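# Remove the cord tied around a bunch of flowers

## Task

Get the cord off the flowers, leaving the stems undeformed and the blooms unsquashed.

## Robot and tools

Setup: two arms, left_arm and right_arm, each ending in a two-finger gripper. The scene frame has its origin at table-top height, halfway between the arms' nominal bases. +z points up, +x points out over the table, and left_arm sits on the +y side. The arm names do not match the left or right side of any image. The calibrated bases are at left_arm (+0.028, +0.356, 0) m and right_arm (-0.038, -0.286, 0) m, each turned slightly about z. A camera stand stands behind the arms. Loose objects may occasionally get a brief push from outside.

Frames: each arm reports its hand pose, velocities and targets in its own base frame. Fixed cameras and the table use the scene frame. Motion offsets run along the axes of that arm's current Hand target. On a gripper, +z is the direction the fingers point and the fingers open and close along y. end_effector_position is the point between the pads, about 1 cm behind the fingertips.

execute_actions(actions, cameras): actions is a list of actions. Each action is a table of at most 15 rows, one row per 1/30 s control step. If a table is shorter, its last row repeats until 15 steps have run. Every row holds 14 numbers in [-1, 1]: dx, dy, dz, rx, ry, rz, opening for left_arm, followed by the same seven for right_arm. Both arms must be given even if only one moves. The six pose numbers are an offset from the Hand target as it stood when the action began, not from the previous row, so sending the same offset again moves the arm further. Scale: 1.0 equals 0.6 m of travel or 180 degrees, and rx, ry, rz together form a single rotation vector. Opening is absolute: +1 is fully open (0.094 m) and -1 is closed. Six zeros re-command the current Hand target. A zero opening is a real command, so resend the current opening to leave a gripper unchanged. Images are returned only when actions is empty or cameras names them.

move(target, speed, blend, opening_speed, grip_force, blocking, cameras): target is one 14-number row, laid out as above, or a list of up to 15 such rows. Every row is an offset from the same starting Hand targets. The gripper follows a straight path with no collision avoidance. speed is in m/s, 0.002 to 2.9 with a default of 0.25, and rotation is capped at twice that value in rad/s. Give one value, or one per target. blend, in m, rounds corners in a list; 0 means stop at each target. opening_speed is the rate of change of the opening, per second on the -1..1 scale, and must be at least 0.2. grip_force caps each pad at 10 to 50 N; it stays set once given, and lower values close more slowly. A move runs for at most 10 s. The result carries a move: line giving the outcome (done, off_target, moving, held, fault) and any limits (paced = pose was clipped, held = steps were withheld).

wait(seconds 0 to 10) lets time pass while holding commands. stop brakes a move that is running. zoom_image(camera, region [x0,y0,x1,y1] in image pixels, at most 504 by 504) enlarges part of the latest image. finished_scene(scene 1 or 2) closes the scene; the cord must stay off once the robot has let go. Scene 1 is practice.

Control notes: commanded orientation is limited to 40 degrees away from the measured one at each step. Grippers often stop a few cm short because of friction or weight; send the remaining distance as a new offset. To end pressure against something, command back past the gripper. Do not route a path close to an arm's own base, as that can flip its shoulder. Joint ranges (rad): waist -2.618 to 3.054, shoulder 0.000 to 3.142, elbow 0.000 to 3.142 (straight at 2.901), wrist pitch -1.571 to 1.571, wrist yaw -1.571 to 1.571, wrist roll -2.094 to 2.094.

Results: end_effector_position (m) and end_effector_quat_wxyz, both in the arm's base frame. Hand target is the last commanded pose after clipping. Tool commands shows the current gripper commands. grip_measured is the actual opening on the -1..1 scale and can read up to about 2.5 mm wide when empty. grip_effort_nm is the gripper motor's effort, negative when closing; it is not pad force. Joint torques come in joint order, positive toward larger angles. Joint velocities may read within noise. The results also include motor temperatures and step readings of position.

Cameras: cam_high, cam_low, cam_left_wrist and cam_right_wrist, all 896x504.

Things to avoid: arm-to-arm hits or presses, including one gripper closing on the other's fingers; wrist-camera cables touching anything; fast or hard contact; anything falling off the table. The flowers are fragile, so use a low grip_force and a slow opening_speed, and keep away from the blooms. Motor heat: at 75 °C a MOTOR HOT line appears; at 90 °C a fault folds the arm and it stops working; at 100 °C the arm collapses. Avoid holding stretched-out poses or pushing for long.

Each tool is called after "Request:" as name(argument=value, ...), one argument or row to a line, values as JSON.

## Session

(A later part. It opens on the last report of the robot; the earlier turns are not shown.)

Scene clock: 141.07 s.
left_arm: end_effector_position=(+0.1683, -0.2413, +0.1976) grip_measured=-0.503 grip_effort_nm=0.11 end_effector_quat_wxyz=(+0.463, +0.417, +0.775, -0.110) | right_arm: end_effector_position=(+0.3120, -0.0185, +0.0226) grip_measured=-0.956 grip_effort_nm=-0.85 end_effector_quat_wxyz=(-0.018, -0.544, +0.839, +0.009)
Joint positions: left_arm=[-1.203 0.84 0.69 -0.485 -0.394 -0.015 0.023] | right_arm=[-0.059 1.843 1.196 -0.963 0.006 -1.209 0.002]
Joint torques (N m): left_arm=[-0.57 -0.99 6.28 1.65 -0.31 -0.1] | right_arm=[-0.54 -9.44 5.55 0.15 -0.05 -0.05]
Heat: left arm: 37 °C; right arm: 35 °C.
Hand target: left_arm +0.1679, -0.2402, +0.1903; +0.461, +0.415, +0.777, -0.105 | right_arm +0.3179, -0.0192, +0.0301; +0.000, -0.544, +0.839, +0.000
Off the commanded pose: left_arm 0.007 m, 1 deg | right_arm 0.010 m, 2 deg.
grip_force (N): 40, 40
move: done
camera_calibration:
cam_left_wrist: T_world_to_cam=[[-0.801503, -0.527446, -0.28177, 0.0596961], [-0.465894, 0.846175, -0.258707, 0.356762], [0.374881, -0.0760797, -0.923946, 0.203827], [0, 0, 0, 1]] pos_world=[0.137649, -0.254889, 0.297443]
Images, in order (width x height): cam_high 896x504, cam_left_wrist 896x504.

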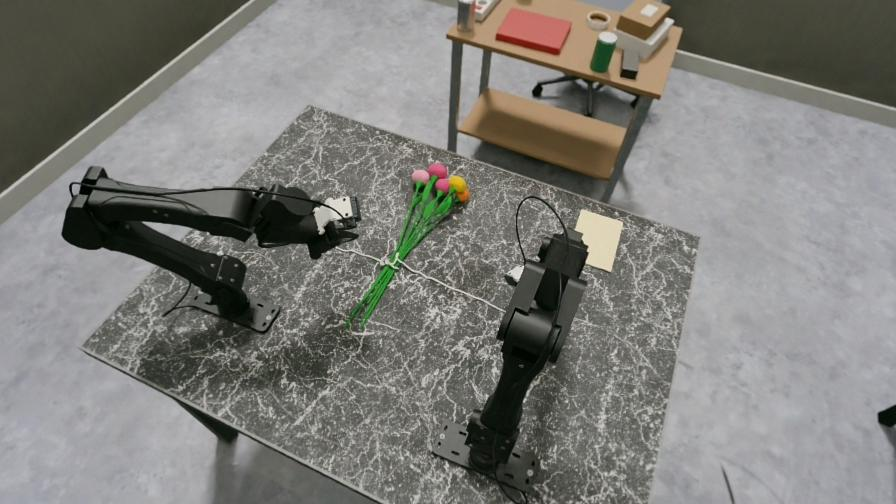

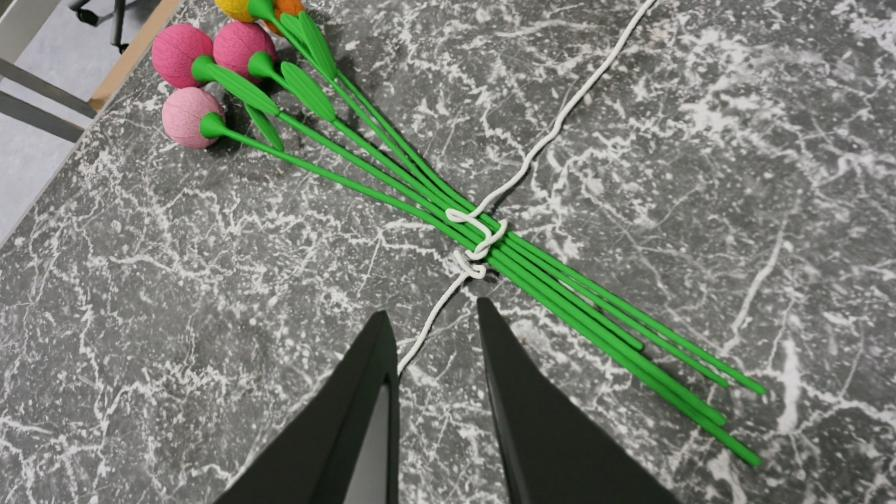

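Request:
move(
  target=[0, 0, 0, 0, 0, 0, -0.5, 0.1522, -0.0678, 0, 0, 0, 0, -1],
  speed=0.08,
  cameras=["cam_left_wrist", "cam_high"],
)

Request:
zoom_image(
  camera="cam_left_wrist",
  region=[380, 150, 580, 300],
)

Scene clock: 147.10 s.
left_arm: end_effector_position=(+0.1684, -0.2413, +0.1977) grip_measured=-0.503 grip_effort_nm=0.11 end_effector_quat_wxyz=(+0.463, +0.416, +0.775, -0.110) | right_arm: end_effector_position=(+0.3145, -0.1178, +0.0341) grip_measured=-0.956 grip_effort_nm=-0.85 end_effector_quat_wxyz=(+0.002, -0.543, +0.840, -0.008)
Joint positions: left_arm=[-1.203 0.84 0.69 -0.485 -0.395 -0.015 0.023] | right_arm=[-0.358 1.86 1.268 -0.963 0.006 -1.506 0.002]
Joint torques (N m): left_arm=[-0.64 -0.99 6.31 1.66 -0.34 -0.13] | right_arm=[-0.28 -5.74 7.43 0.08 -0.01 -0.02]
Heat: left arm: 37 °C; right arm: 35 °C.
Hand target: left_arm +0.1679, -0.2402, +0.1904; +0.461, +0.415, +0.777, -0.105 | right_arm +0.3179, -0.1191, +0.0301; +0.000, -0.544, +0.839, +0.000
Off the commanded pose: left_arm 0.008 m, 1 deg | right_arm 0.005 m, 1 deg.
grip_force (N): 40, 40
move: done
camera_calibration:
cam_left_wrist: T_world_to_cam=[[-0.800977, -0.528216, -0.281822, 0.0595514], [-0.46653, 0.845695, -0.259134, 0.356927], [0.375214, -0.076082, -0.923811, 0.203795], [0, 0, 0, 1]] pos_world=[0.137749, -0.25489, 0.297543]
Images, in order (width x height): cam_high 896x504, cam_left_wrist 896x504.

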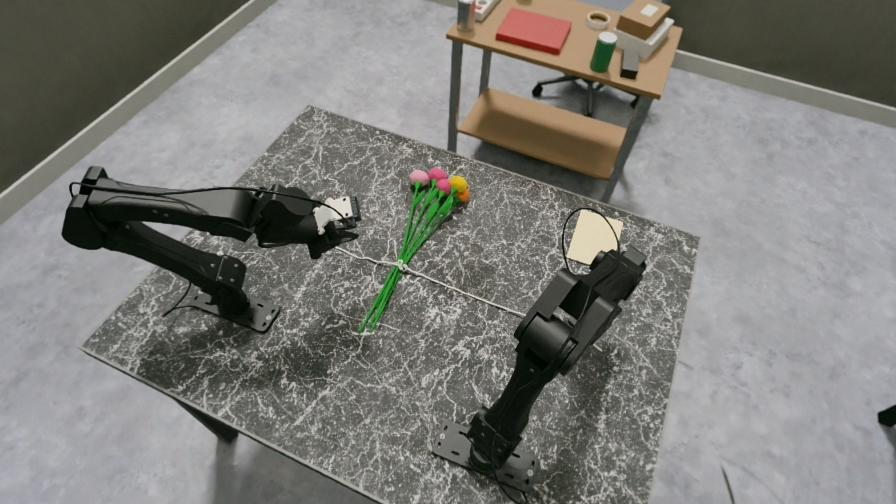

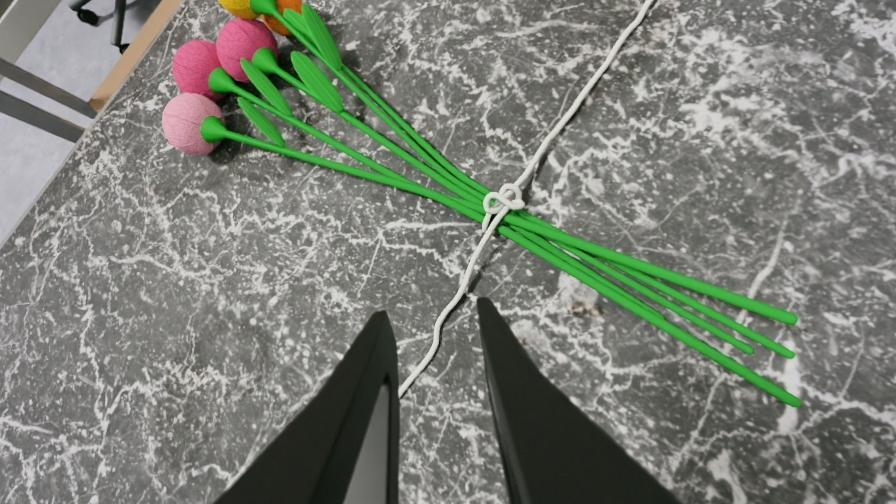

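Scaled by 2.520 from the camera's 896x504 image, which has a finer 1280x720 frame.

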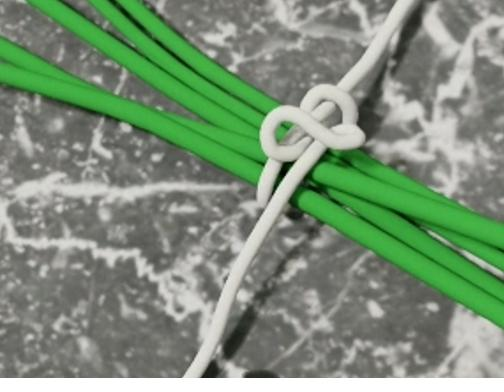

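Request:
move(
  target=[0, 0, 0, 0, 0, 0, -0.5, 0.0761, -0.0339, 0, 0, 0, 0, -1],
  speed=0.06,
  cameras=["cam_left_wrist", "cam_high"],
)

Request:
zoom_image(
  camera="cam_left_wrist",
  region=[380, 150, 580, 300],
)

Scene clock: 159.33 s.
left_arm: end_effector_position=(+0.1684, -0.2413, +0.1977) grip_measured=-0.503 grip_effort_nm=0.11 end_effector_quat_wxyz=(+0.463, +0.416, +0.775, -0.110) | right_arm: end_effector_position=(+0.3181, -0.1687, +0.0360) grip_measured=-0.956 grip_effort_nm=-0.85 end_effector_quat_wxyz=(+0.005, -0.543, +0.839, -0.016)
Joint positions: left_arm=[-1.203 0.84 0.69 -0.485 -0.395 -0.015 0.023] | right_arm=[-0.487 1.93 1.37 -0.979 0.006 -1.636 0.002]
Joint torques (N m): left_arm=[-0.59 -1.03 6.32 1.65 -0.35 -0.1] | right_arm=[-0.7 -6.26 7.51 0.01 -0.03 -0.09]
Heat: left arm: 36 °C; right arm: 35 °C.
Hand target: left_arm +0.1679, -0.2402, +0.1904; +0.461, +0.415, +0.777, -0.105 | right_arm +0.3180, -0.1692, +0.0302; +0.000, -0.544, +0.839, +0.000
Off the commanded pose: left_arm 0.007 m, 1 deg | right_arm 0.006 m, 2 deg.
grip_force (N): 40, 40
move: done
camera_calibration:
cam_left_wrist: T_world_to_cam=[[-0.800977, -0.528216, -0.281822, 0.0595514], [-0.46653, 0.845695, -0.259134, 0.356927], [0.375214, -0.076082, -0.923811, 0.203795], [0, 0, 0, 1]] pos_world=[0.137749, -0.25489, 0.297543]
Images, in order (width x height): cam_high 896x504, cam_left_wrist 896x504.

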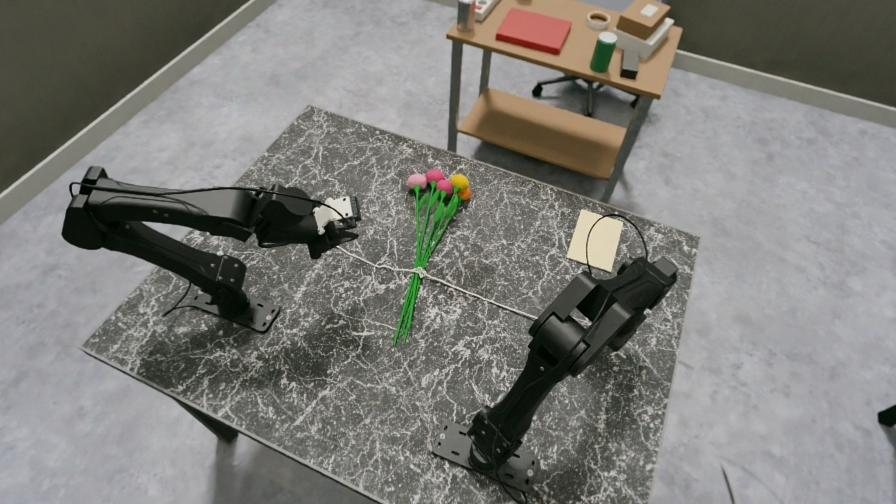

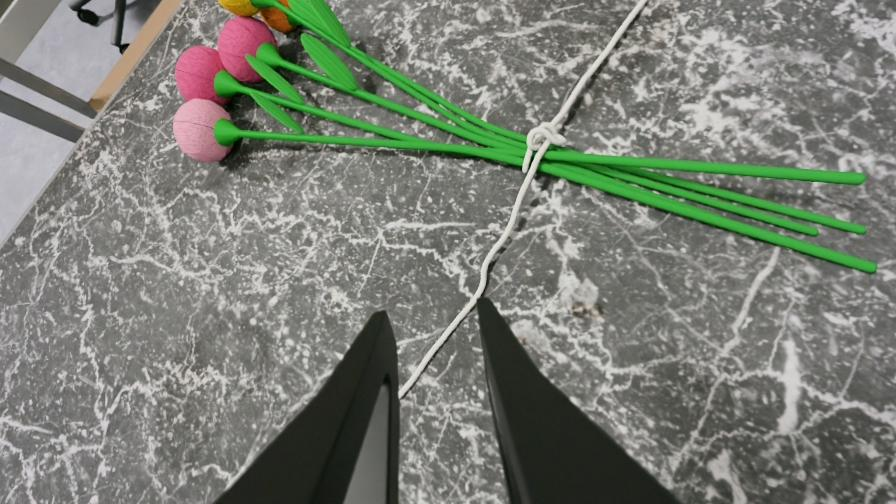

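Scaled by 2.520 from the camera's 896x504 image, which has a finer 1280x720 frame.

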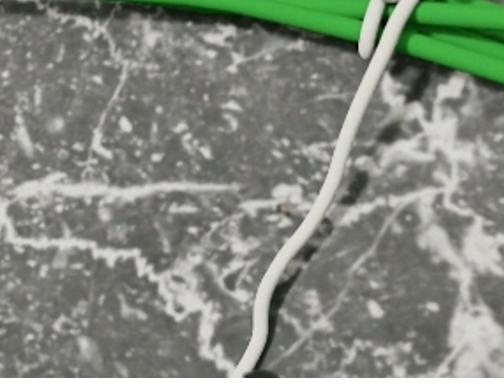

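Request:
zoom_image(
  camera="cam_left_wrist",
  region=[490, 90, 610, 190],
)

Scaled by 4.200 from the camera's 896x504 image, which has a finer 1280x720 frame.

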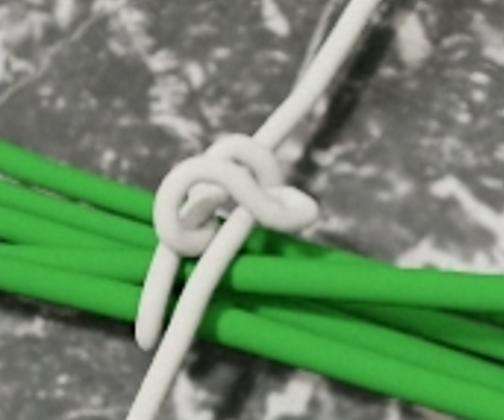

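Request:
move(
  target=[-0.0282, -0.1202, 0.3258, 0.1441, 0.2808, 0.1212, -0.36, 0, 0, 0, 0, 0, 0, -1],
  speed=0.2,
  cameras=["all"],
)

Scene clock: 194.67 s.
left_arm: end_effector_position=(+0.2401, -0.4019, +0.0876) grip_measured=-0.363 grip_effort_nm=0.11 end_effector_quat_wxyz=(+0.013, +0.643, +0.765, +0.003) | right_arm: end_effector_position=(+0.3180, -0.1687, +0.0360) grip_measured=-0.956 grip_effort_nm=-0.85 end_effector_quat_wxyz=(+0.005, -0.544, +0.839, -0.015)
Joint positions: left_arm=[-1.04 2.394 2.314 -1.468 -0.013 0.359 0.03] | right_arm=[-0.487 1.93 1.37 -0.979 0.006 -1.637 0.002]
Joint torques (N m): left_arm=[0.5 -12.04 9.24 0.05 0.09 0.02] | right_arm=[-0.7 -6.09 7.6 -0.03 -0.1 -0.07]
Heat: left arm: 36 °C; right arm: 35 °C.
Hand target: left_arm +0.2412, -0.4018, +0.0799; +0.000, +0.643, +0.766, +0.000 | right_arm +0.3179, -0.1692, +0.0302; +0.000, -0.544, +0.839, +0.000
Off the commanded pose: left_arm 0.008 m, 2 deg | right_arm 0.006 m, 2 deg.
grip_force (N): 40, 40
move: done
camera_calibration:
cam_left_wrist: T_world_to_cam=[[-0.998186, -0.0510507, 0.0319284, 0.212845], [-0.0210074, 0.792201, 0.609899, 0.29312], [-0.0564295, 0.608122, -0.791836, 0.430025], [0, 0, 0, 1]] pos_world=[0.242883, -0.482851, 0.15494]
cam_right_wrist: T_world_to_cam=[[0.838991, -0.542449, 0.0429345, -0.35917], [-0.445726, -0.639841, 0.626045, 0.0340762], [-0.312126, -0.544383, -0.778604, 0.139838], [0, 0, 0, 1]] pos_world=[0.360176, -0.096903, 0.102966]

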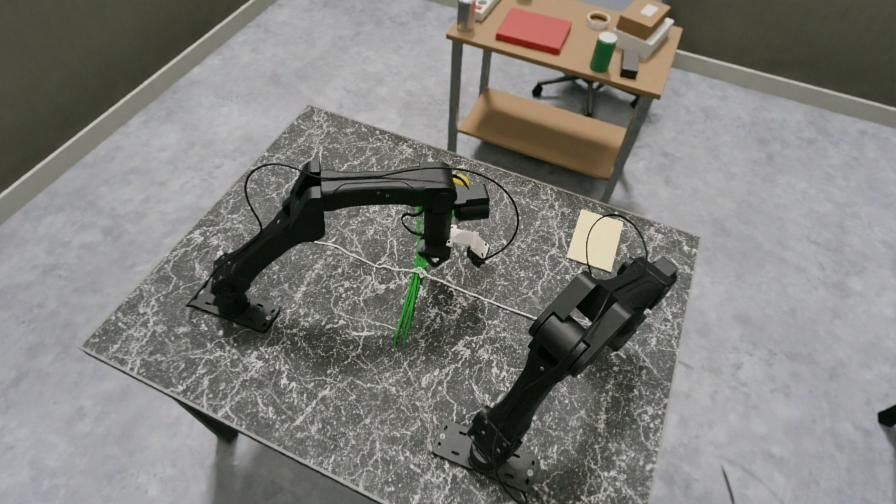

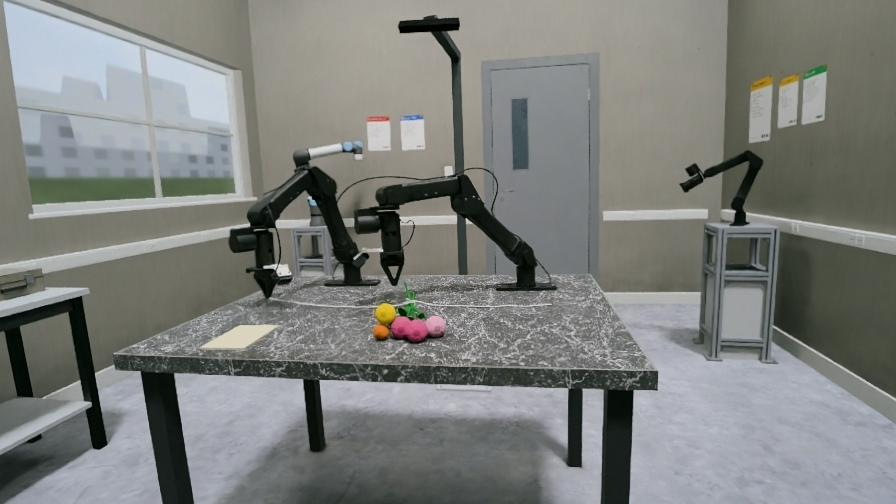

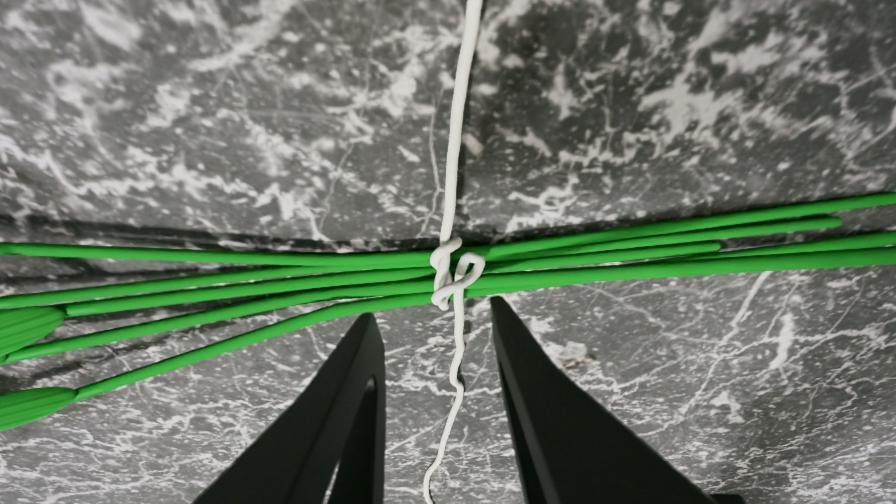

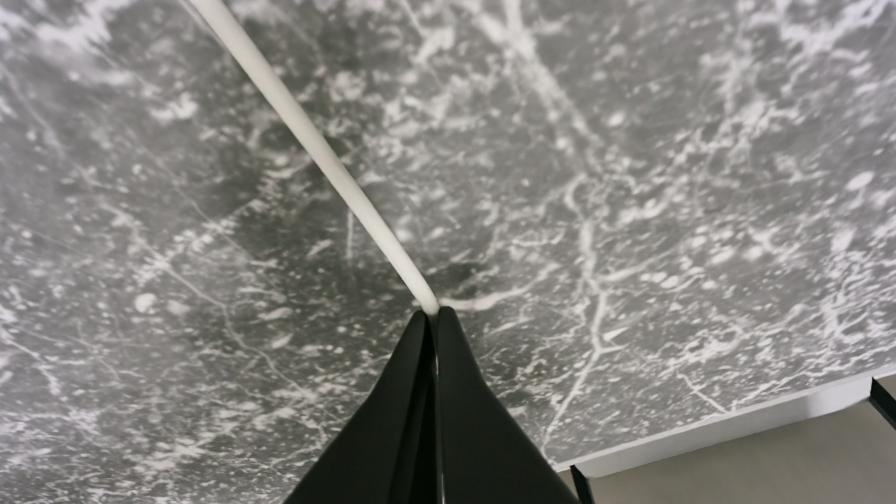

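Request:
zoom_image(
  camera="cam_left_wrist",
  region=[370, 190, 550, 330],
)

Scaled by 2.800 from the camera's 896x504 image, which has a finer 1280x720 frame.

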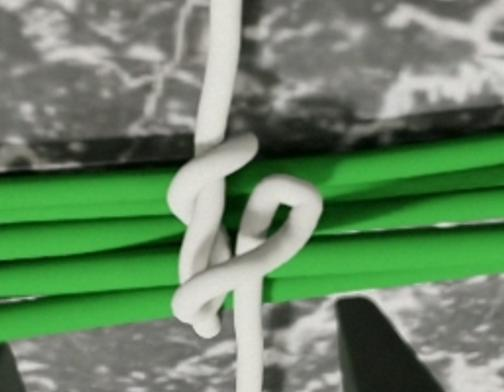

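Request:
zoom_image(
  camera="cam_left_wrist",
  region=[415, 225, 500, 315],
)

Scaled by 5.600 from the camera's 896x504 image, which has a finer 1280x720 frame.

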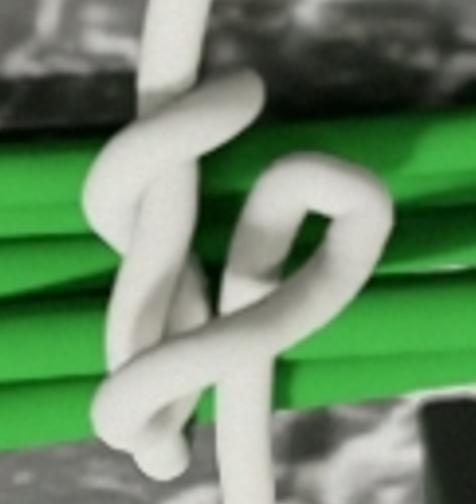

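Request:
move(
  target=[-0.02, 0, 0.055, 0, 0, 0, -0.36, 0, 0, 0, 0, 0, 0, -1],
  speed=0.1,
  cameras=["cam_left_wrist"],
)

Request:
zoom_image(
  camera="cam_left_wrist",
  region=[380, 230, 540, 390],
)

Scene clock: 209.80 s.
left_arm: end_effector_position=(+0.2456, -0.4113, +0.0614) grip_measured=-0.363 grip_effort_nm=0.11 end_effector_quat_wxyz=(+0.011, +0.643, +0.765, +0.003) | right_arm: end_effector_position=(+0.3180, -0.1687, +0.0360) grip_measured=-0.956 grip_effort_nm=-0.85 end_effector_quat_wxyz=(+0.005, -0.544, +0.839, -0.015)
Joint positions: left_arm=[-1.04 2.453 2.314 -1.414 -0.013 0.359 0.03] | right_arm=[-0.487 1.93 1.37 -0.979 0.006 -1.637 0.002]
Joint torques (N m): left_arm=[-0.17 -12.85 5.9 0.39 0.09 -0.08] | right_arm=[-0.54 -6.19 7.58 0.05 -0.03 -0.05]
Heat: left arm: 38 °C; right arm: 36 °C.
Hand target: left_arm +0.2433, -0.4136, +0.0468; +0.000, +0.643, +0.766, +0.000 | right_arm +0.3179, -0.1692, +0.0302; +0.000, -0.544, +0.839, +0.000
Off the commanded pose: left_arm 0.015 m, 1 deg | right_arm 0.006 m, 2 deg.
grip_force (N): 40, 40
move: off_target (left_arm)
camera_calibration:
cam_left_wrist: T_world_to_cam=[[-0.998102, -0.0511692, 0.034268, 0.218409], [-0.019419, 0.789559, 0.613368, 0.314856], [-0.0584421, 0.611538, -0.789054, 0.417023], [0, 0, 0, 1]] pos_world=[0.24848, -0.492447, 0.128447]
Images, in order (width x height): cam_left_wrist 896x504.

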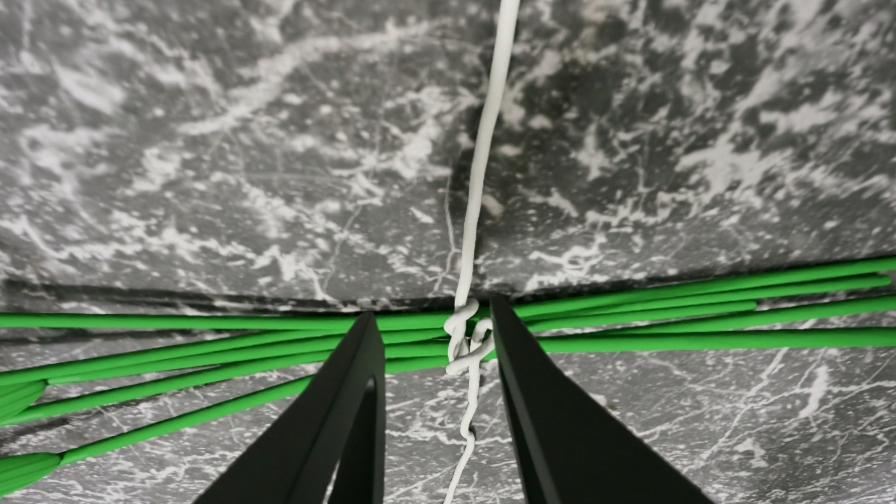

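Scaled by 3.150 from the camera's 896x504 image, which has a finer 1280x720 frame.

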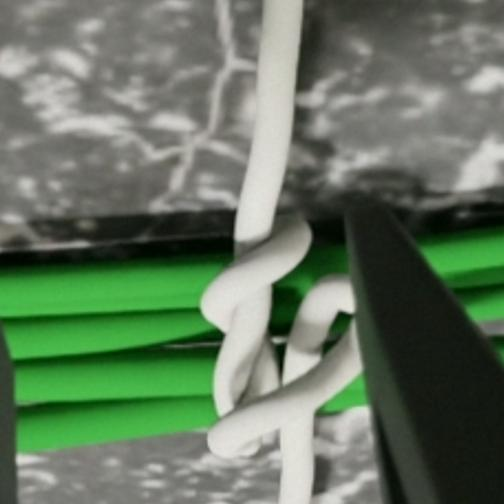

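Request:
move(
  target=[
    [0.0288, -0.0197, 0, 0, 0, 0, -0.36, 0, 0, 0, 0, 0, 0, -1],
    [0.0288, -0.0197, 0.0667, 0, 0, 0, -0.36, 0, 0, 0, 0, 0, 0, -1],
  ],
  speed=0.08,
  cameras=["cam_left_wrist"],
)

Scene clock: 217.63 s.
left_arm: end_effector_position=(+0.2317, -0.3931, +0.0138) grip_measured=-0.363 grip_effort_nm=0.11 end_effector_quat_wxyz=(-0.007, +0.642, +0.766, +0.009) | right_arm: end_effector_position=(+0.3180, -0.1687, +0.0360) grip_measured=-0.956 grip_effort_nm=-0.85 end_effector_quat_wxyz=(+0.005, -0.544, +0.839, -0.015)
Joint positions: left_arm=[-1.045 2.383 2.001 -1.207 -0.011 0.35 0.03] | right_arm=[-0.487 1.93 1.37 -0.979 0.006 -1.637 0.002]
Joint torques (N m): left_arm=[-0.55 -14.76 4.01 0.61 0.08 -0.08] | right_arm=[-0.57 -6.17 7.49 0.01 -0.07 -0.04]
Heat: left arm: 37 °C; right arm: 36 °C.
Hand target: left_arm +0.2286, -0.3987, +0.0069; +0.000, +0.643, +0.766, +0.000 | right_arm +0.3179, -0.1692, +0.0302; +0.000, -0.544, +0.839, +0.000
Off the commanded pose: left_arm 0.009 m, 1 deg | right_arm 0.006 m, 2 deg.
grip_force (N): 40, 40
move: done
camera_calibration:
cam_left_wrist: T_world_to_cam=[[-0.997038, -0.0559493, 0.0527677, 0.204781], [-0.00946445, 0.770166, 0.637773, 0.31921], [-0.0763228, 0.635385, -0.768414, 0.380766], [0, 0, 0, 1]] pos_world=[0.236257, -0.47632, 0.0781968]
Images, in order (width x height): cam_left_wrist 896x504.

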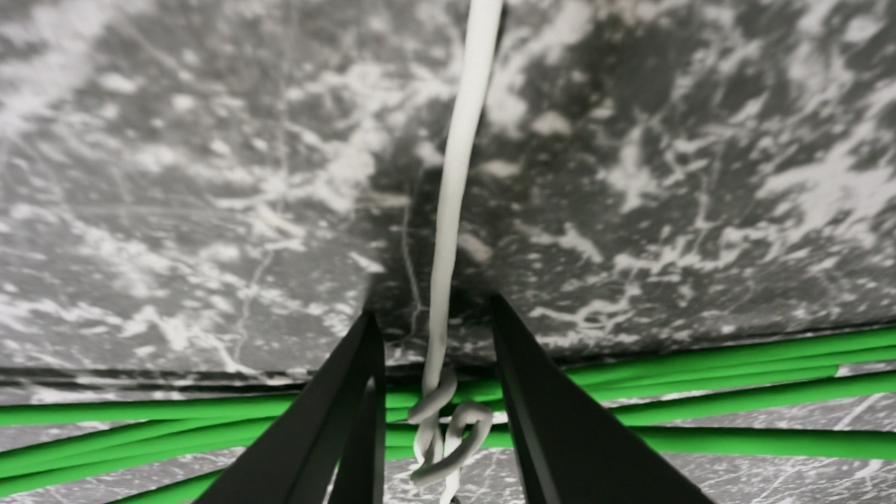

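Request:
zoom_image(
  camera="cam_left_wrist",
  region=[380, 350, 520, 504],
)

Scaled by 3.273 from the camera's 896x504 image, which has a finer 1280x720 frame.

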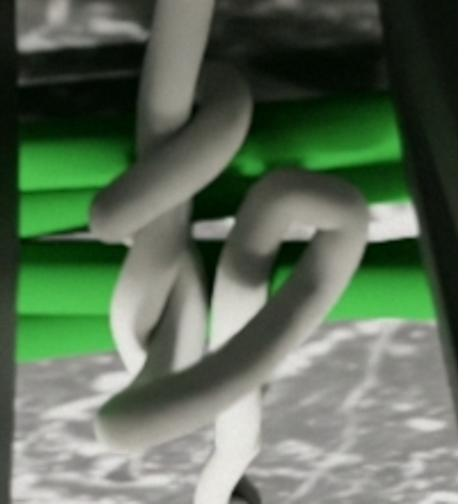

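Request:
move(
  target=[0, 0, 0, 0, 0, 0, -0.36, 0.0609, -0.0271, 0, 0, 0, 0, -1],
  speed=0.05,
  cameras=["cam_left_wrist", "cam_high"],
)

Request:
zoom_image(
  camera="cam_left_wrist",
  region=[360, 300, 560, 504],
)

Scene clock: 226.23 s.
left_arm: end_effector_position=(+0.2330, -0.3959, +0.0138) grip_measured=-0.363 grip_effort_nm=0.11 end_effector_quat_wxyz=(-0.002, +0.642, +0.767, +0.006) | right_arm: end_effector_position=(+0.3170, -0.2038, +0.0363) grip_measured=-0.956 grip_effort_nm=-0.85 end_effector_quat_wxyz=(+0.004, -0.546, +0.838, -0.008)
Joint positions: left_arm=[-1.045 2.383 2.001 -1.195 -0.01 0.35 0.03] | right_arm=[-0.574 2.003 1.475 -1.025 0 -1.729 0.002]
Joint torques (N m): left_arm=[-0.57 -14.72 3.97 0.53 0.05 -0.1] | right_arm=[-1.14 -6.87 7.56 0.11 0.02 -0.05]
Motor temperatures (°C): left_arm=[31 34 37 32 29 27 27] | right_arm=[28 31 36 29 26 29 31]
Heat: left arm: 37 °C; right arm: 36 °C.
Hand target: left_arm +0.2286, -0.3987, +0.0069; +0.000, +0.643, +0.766, +0.000 | right_arm +0.3179, -0.2092, +0.0301; +0.000, -0.544, +0.839, +0.000
Off the commanded pose: left_arm 0.009 m, 1 deg | right_arm 0.008 m, 1 deg.
grip_force (N): 40, 40
move: done
camera_calibration:
cam_left_wrist: T_world_to_cam=[[-0.997263, -0.0554129, 0.0489503, 0.206125], [-0.0123395, 0.777502, 0.628759, 0.325123], [-0.0729003, 0.626434, -0.776058, 0.378442], [0, 0, 0, 1]] pos_world=[0.237161, -0.478431, 0.0791796]
Images, in order (width x height): cam_high 896x504, cam_left_wrist 896x504.

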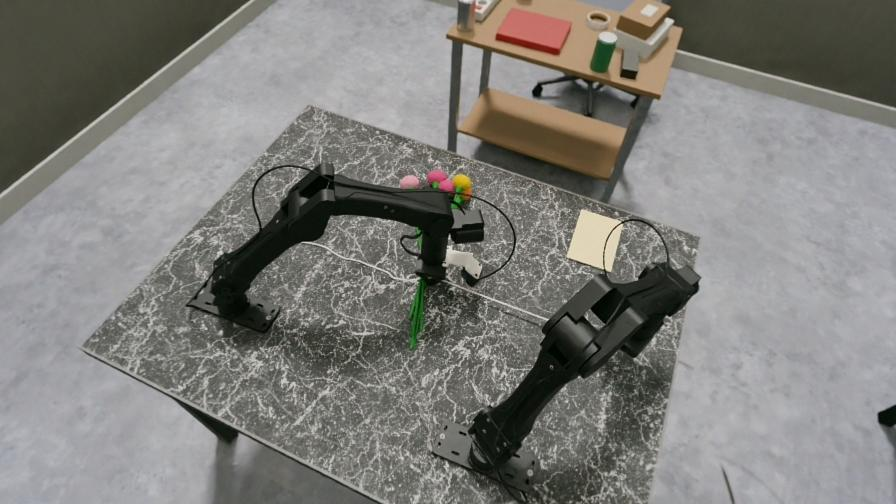

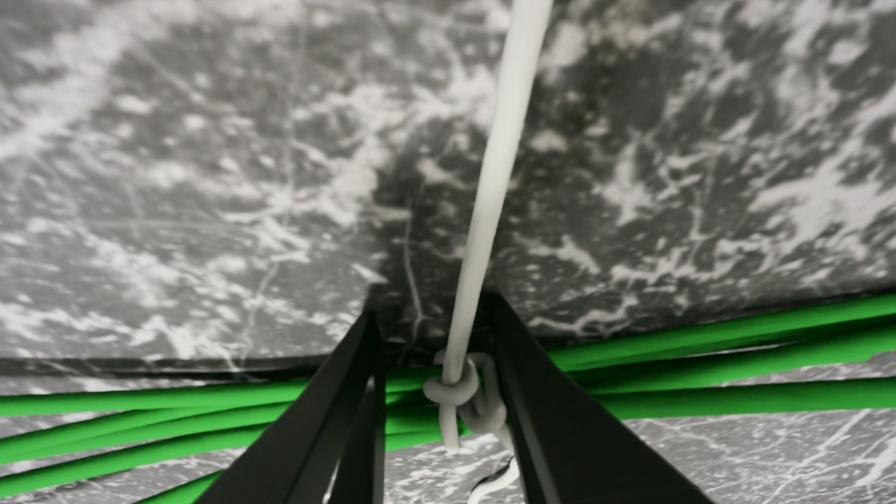

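Scaled by 2.471 from the camera's 896x504 image, which has a finer 1280x720 frame.

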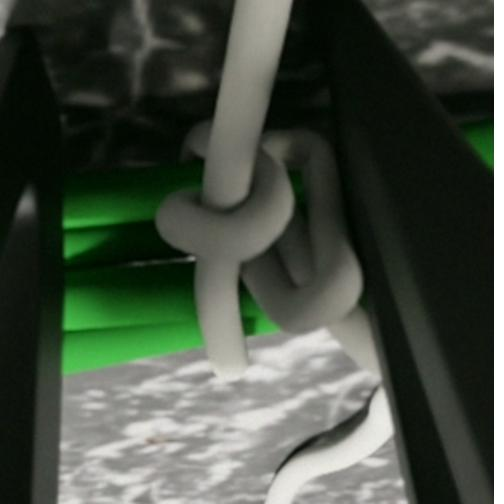

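Request:
move(
  target=[0, 0, 0, 0, 0, 0, -0.36, 0.0609, -0.0271, 0, 0, 0, 0, -1],
  speed=0.05,
  cameras=["cam_left_wrist", "cam_high"],
)

Request:
zoom_image(
  camera="cam_left_wrist",
  region=[360, 300, 560, 504],
)

Scene clock: 229.77 s.
left_arm: end_effector_position=(+0.2347, -0.4041, +0.0139) grip_measured=-0.363 grip_effort_nm=0.11 end_effector_quat_wxyz=(+0.012, +0.643, +0.766, -0.004) | right_arm: end_effector_position=(+0.3166, -0.2362, +0.0371) grip_measured=-0.956 grip_effort_nm=-0.85 end_effector_quat_wxyz=(+0.008, -0.548, +0.836, +0.003)
Joint positions: left_arm=[-1.047 2.383 2.001 -1.164 -0.001 0.349 0.03] | right_arm=[-0.651 2.088 1.605 -1.089 -0.018 -1.812 0.002]
Joint torques (N m): left_arm=[-0.42 -14.74 4.01 0.26 -0.05 -0.09] | right_arm=[-1.58 -7.31 8.02 0.24 0.16 -0.06]
Heat: left arm: 37 °C; right arm: 36 °C.
Hand target: left_arm +0.2286, -0.3986, +0.0068; +0.000, +0.643, +0.766, +0.000 | right_arm +0.3179, -0.2491, +0.0302; +0.000, -0.544, +0.839, +0.000
Off the commanded pose: left_arm 0.011 m, 1 deg | right_arm 0.015 m, 1 deg.
grip_force (N): 40, 40
move: off_target (left_arm, right_arm)
camera_calibration:
cam_left_wrist: T_world_to_cam=[[-0.997725, -0.0523179, 0.0425135, 0.208799], [-0.0160781, 0.797113, 0.603616, 0.340681], [-0.065468, 0.601559, -0.796141, 0.372236], [0, 0, 0, 1]] pos_world=[0.238171, -0.48456, 0.0818354]
Images, in order (width x height): cam_high 896x504, cam_left_wrist 896x504.

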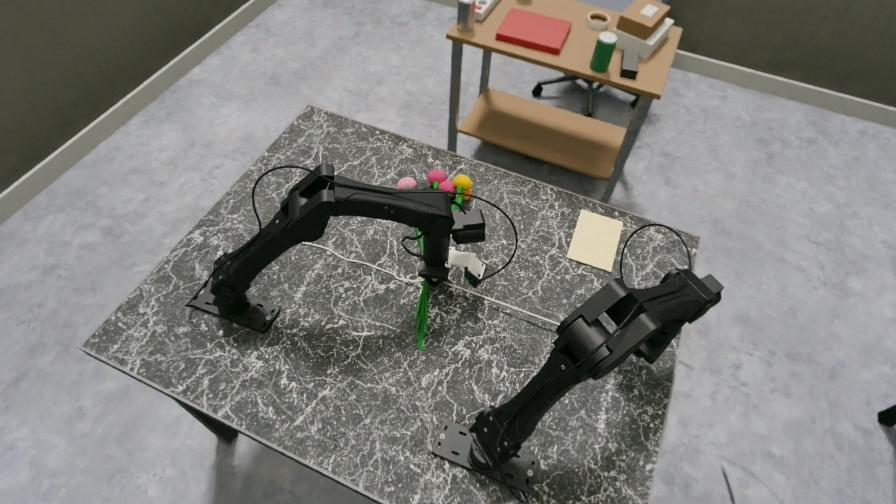

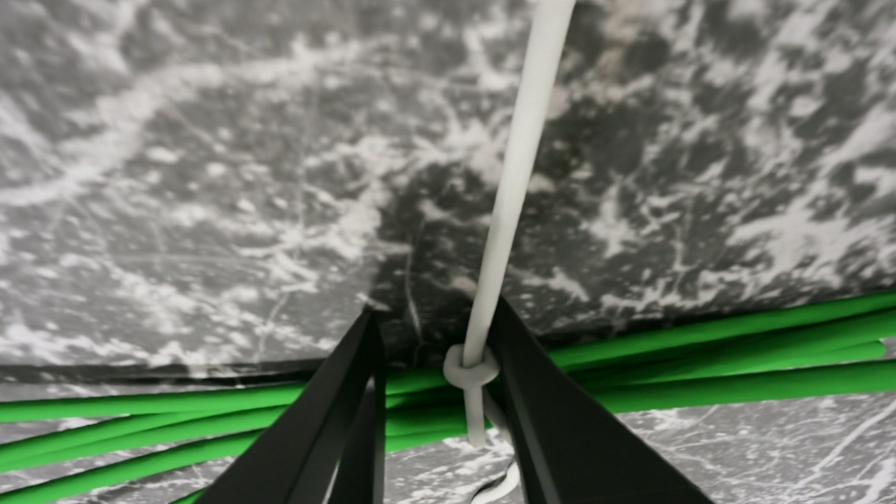

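Scaled by 2.471 from the camera's 896x504 image, which has a finer 1280x720 frame.

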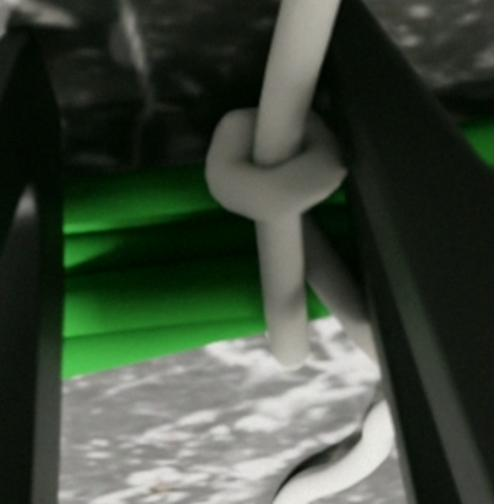

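Request:
move(
  target=[0, 0, 0, 0, 0, 0, -0.36, 0.0457, -0.0203, 0, 0, 0, 0, -1],
  speed=0.04,
  cameras=["cam_left_wrist", "cam_high"],
)

Request:
zoom_image(
  camera="cam_left_wrist",
  region=[360, 300, 560, 504],
)

Scene clock: 260.67 s.
left_arm: end_effector_position=(+0.2347, -0.4105, +0.0141) grip_measured=-0.363 grip_effort_nm=0.11 end_effector_quat_wxyz=(+0.020, +0.643, +0.766, -0.012) | right_arm: end_effector_position=(+0.3157, -0.2556, +0.0377) grip_measured=-0.956 grip_effort_nm=-0.85 end_effector_quat_wxyz=(+0.013, -0.551, +0.834, +0.020)
Joint positions: left_arm=[-1.05 2.383 2.001 -1.141 0.009 0.347 0.03] | right_arm=[-0.699 2.16 1.719 -1.161 -0.036 -1.867 0.002]
Joint torques (N m): left_arm=[-0.16 -14.82 4.21 0.08 -0.14 -0.07] | right_arm=[-2.47 -7.79 8.39 0.39 0.39 -0.04]
Motor temperatures (°C): left_arm=[31 39 36 31 29 27 27] | right_arm=[28 32 36 29 26 29 31]
Heat: left arm: 39 °C; right arm: 36 °C.
Hand target: left_arm +0.2287, -0.3986, +0.0068; +0.000, +0.643, +0.766, +0.000 | right_arm +0.3179, -0.2792, +0.0302; +0.000, -0.544, +0.839, +0.000
Off the commanded pose: left_arm 0.015 m, 3 deg | right_arm 0.025 m, 3 deg.
grip_force (N): 40, 40
move: off_target (left_arm, right_arm)
camera_calibration:
cam_left_wrist: T_world_to_cam=[[-0.997892, -0.0502757, 0.0410271, 0.209432], [-0.0168563, 0.811373, 0.584286, 0.351978], [-0.0626637, 0.582363, -0.81051, 0.367858], [0, 0, 0, 1]] pos_world=[0.237975, -0.489283, 0.0839045]
Images, in order (width x height): cam_high 896x504, cam_left_wrist 896x504.

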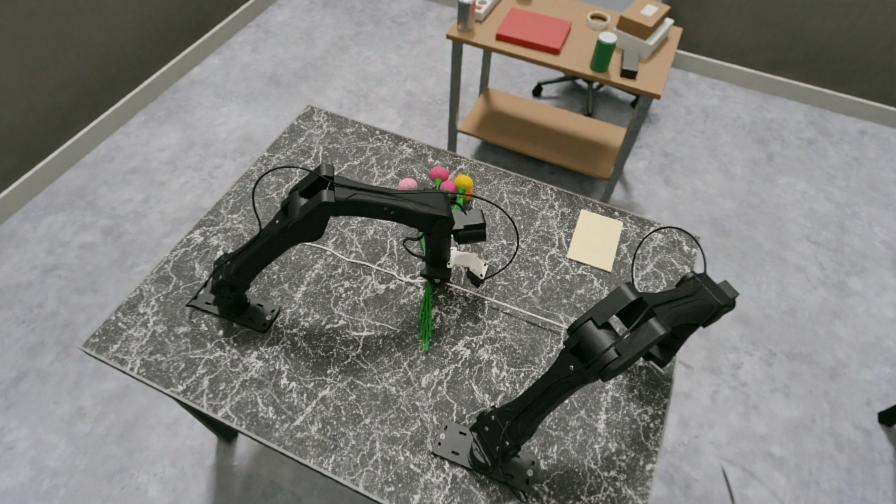

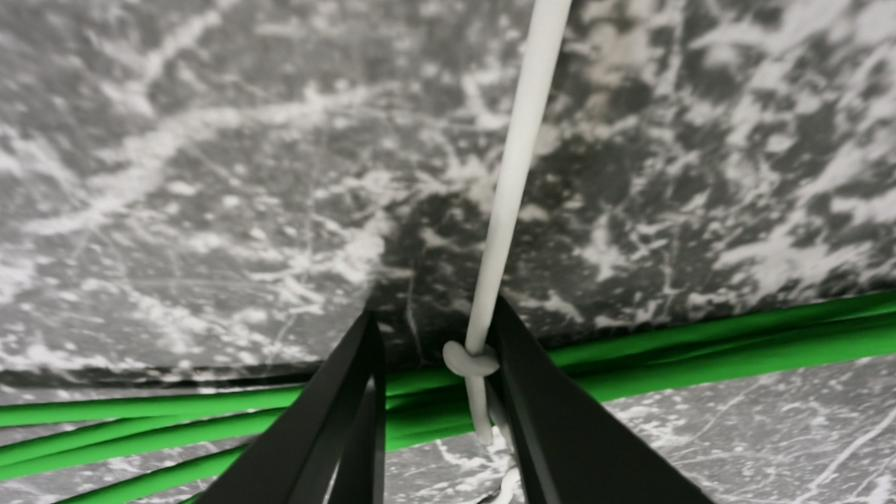

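Scaled by 2.471 from the camera's 896x504 image, which has a finer 1280x720 frame.

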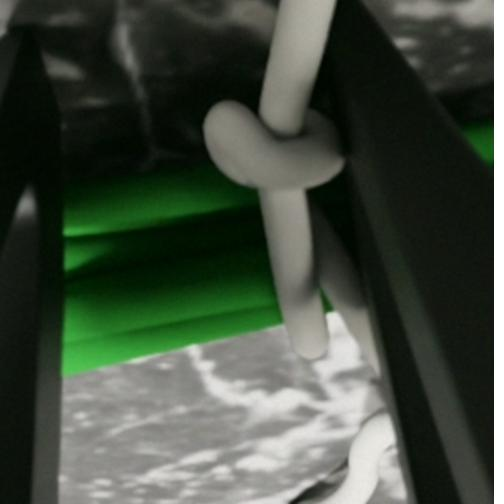

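Request:
move(
  target=[
    [0, 0, 0, 0, 0, 0, -0.36, -0.0913, 0.0407, 0, 0, 0, 0, -1],
    [0, 0, 0, 0, 0, 0, -0.36, -0.0913, 0.0407, 0.025, 0, 0, 0, -1],
    [0, 0, 0, 0, 0, 0, -0.36, -0.0913, 0.0407, 0.025, 0, 0, 0, -0.5],
    [0, 0, -0.1, 0, 0, 0, -0.36, -0.0913, 0.0407, -0.16, 0, 0, 0, -0.5],
  ],
  speed=0.12,
  cameras=["all"],
)

Request:
zoom_image(
  camera="cam_left_wrist",
  region=[380, 220, 560, 400],
)

Scene clock: 284.13 s.
left_arm: end_effector_position=(+0.2268, -0.3956, +0.0516) grip_measured=-0.363 grip_effort_nm=0.10 end_effector_quat_wxyz=(-0.015, +0.643, +0.766, +0.003) | right_arm: end_effector_position=(+0.3188, -0.2190, +0.1078) grip_measured=-0.501 grip_effort_nm=0.07 end_effector_quat_wxyz=(-0.005, -0.547, +0.837, +0.015)
Joint positions: left_arm=[-1.05 2.383 2.149 -1.368 0.006 0.347 0.03] | right_arm=[-0.605 2.054 1.837 -1.385 -0.002 -1.762 0.023]
Joint torques (N m): left_arm=[-0.17 -16.64 9.11 -0.04 -0.11 -0.06] | right_arm=[-0.28 -12.34 7.61 -0.1 0.06 0.04]
Heat: left arm: 42 °C; right arm: 37 °C.
Hand target: left_arm +0.2287, -0.3987, +0.0669; +0.000, +0.643, +0.766, +0.000 | right_arm +0.3180, -0.2192, +0.1262; +0.000, -0.544, +0.839, +0.000
Off the commanded pose: left_arm 0.016 m, 2 deg | right_arm 0.018 m, 2 deg.
grip_force (N): 40, 40
move: off_target (left_arm, right_arm)
camera_calibration:
cam_left_wrist: T_world_to_cam=[[-0.995862, -0.0541762, 0.072959, 0.197084], [0.00491973, 0.76954, 0.638579, 0.29345], [-0.0907407, 0.636296, -0.76609, 0.414546], [0, 0, 0, 1]] pos_world=[0.232441, -0.478918, 0.115809]
cam_right_wrist: T_world_to_cam=[[0.843529, -0.5367, -0.0203095, -0.383536], [-0.409712, -0.667472, 0.621786, -0.0597405], [-0.347268, -0.516173, -0.782924, 0.186412], [0, 0, 0, 1]] pos_world=[0.363782, -0.149498, 0.175303]

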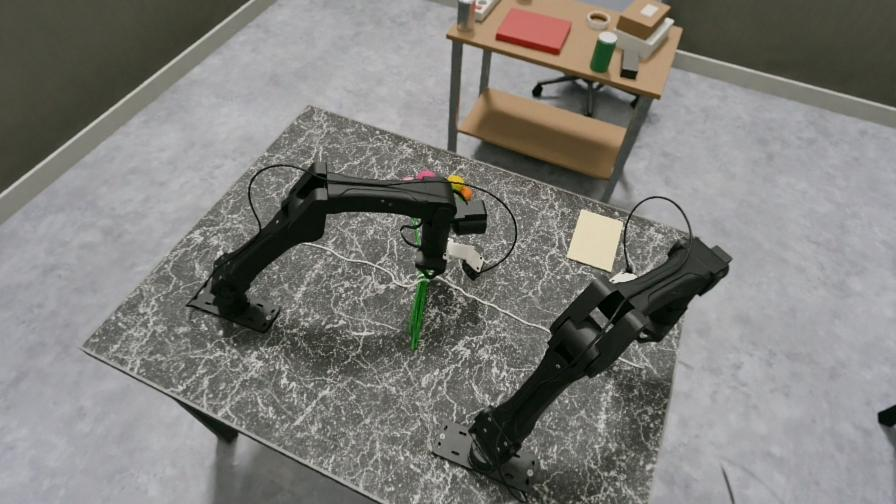

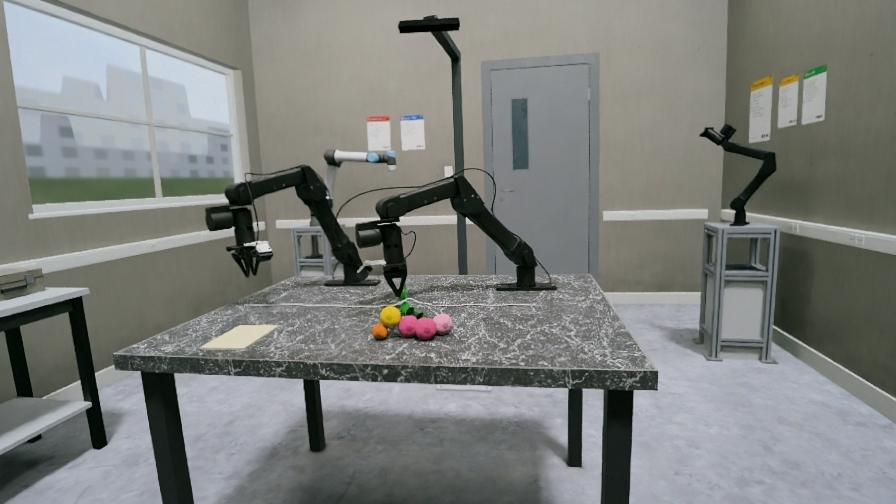

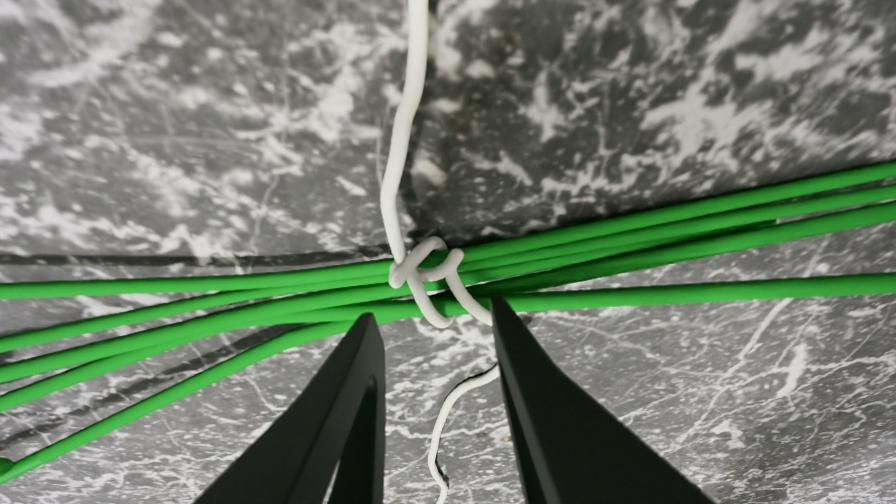

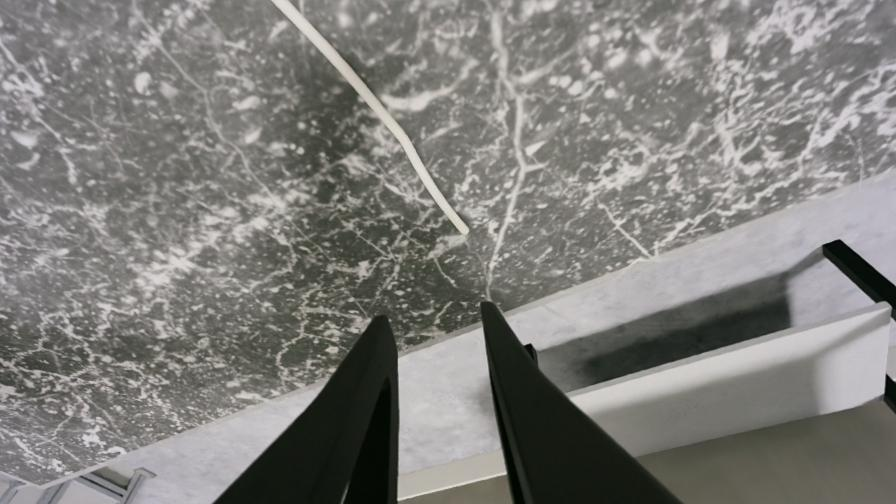

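Scaled by 2.800 from the camera's 896x504 image, which has a finer 1280x720 frame.

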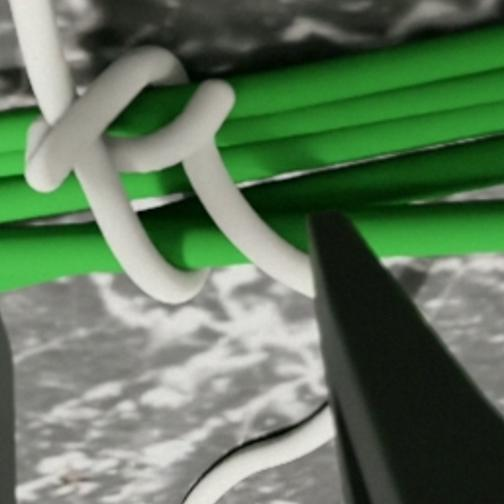

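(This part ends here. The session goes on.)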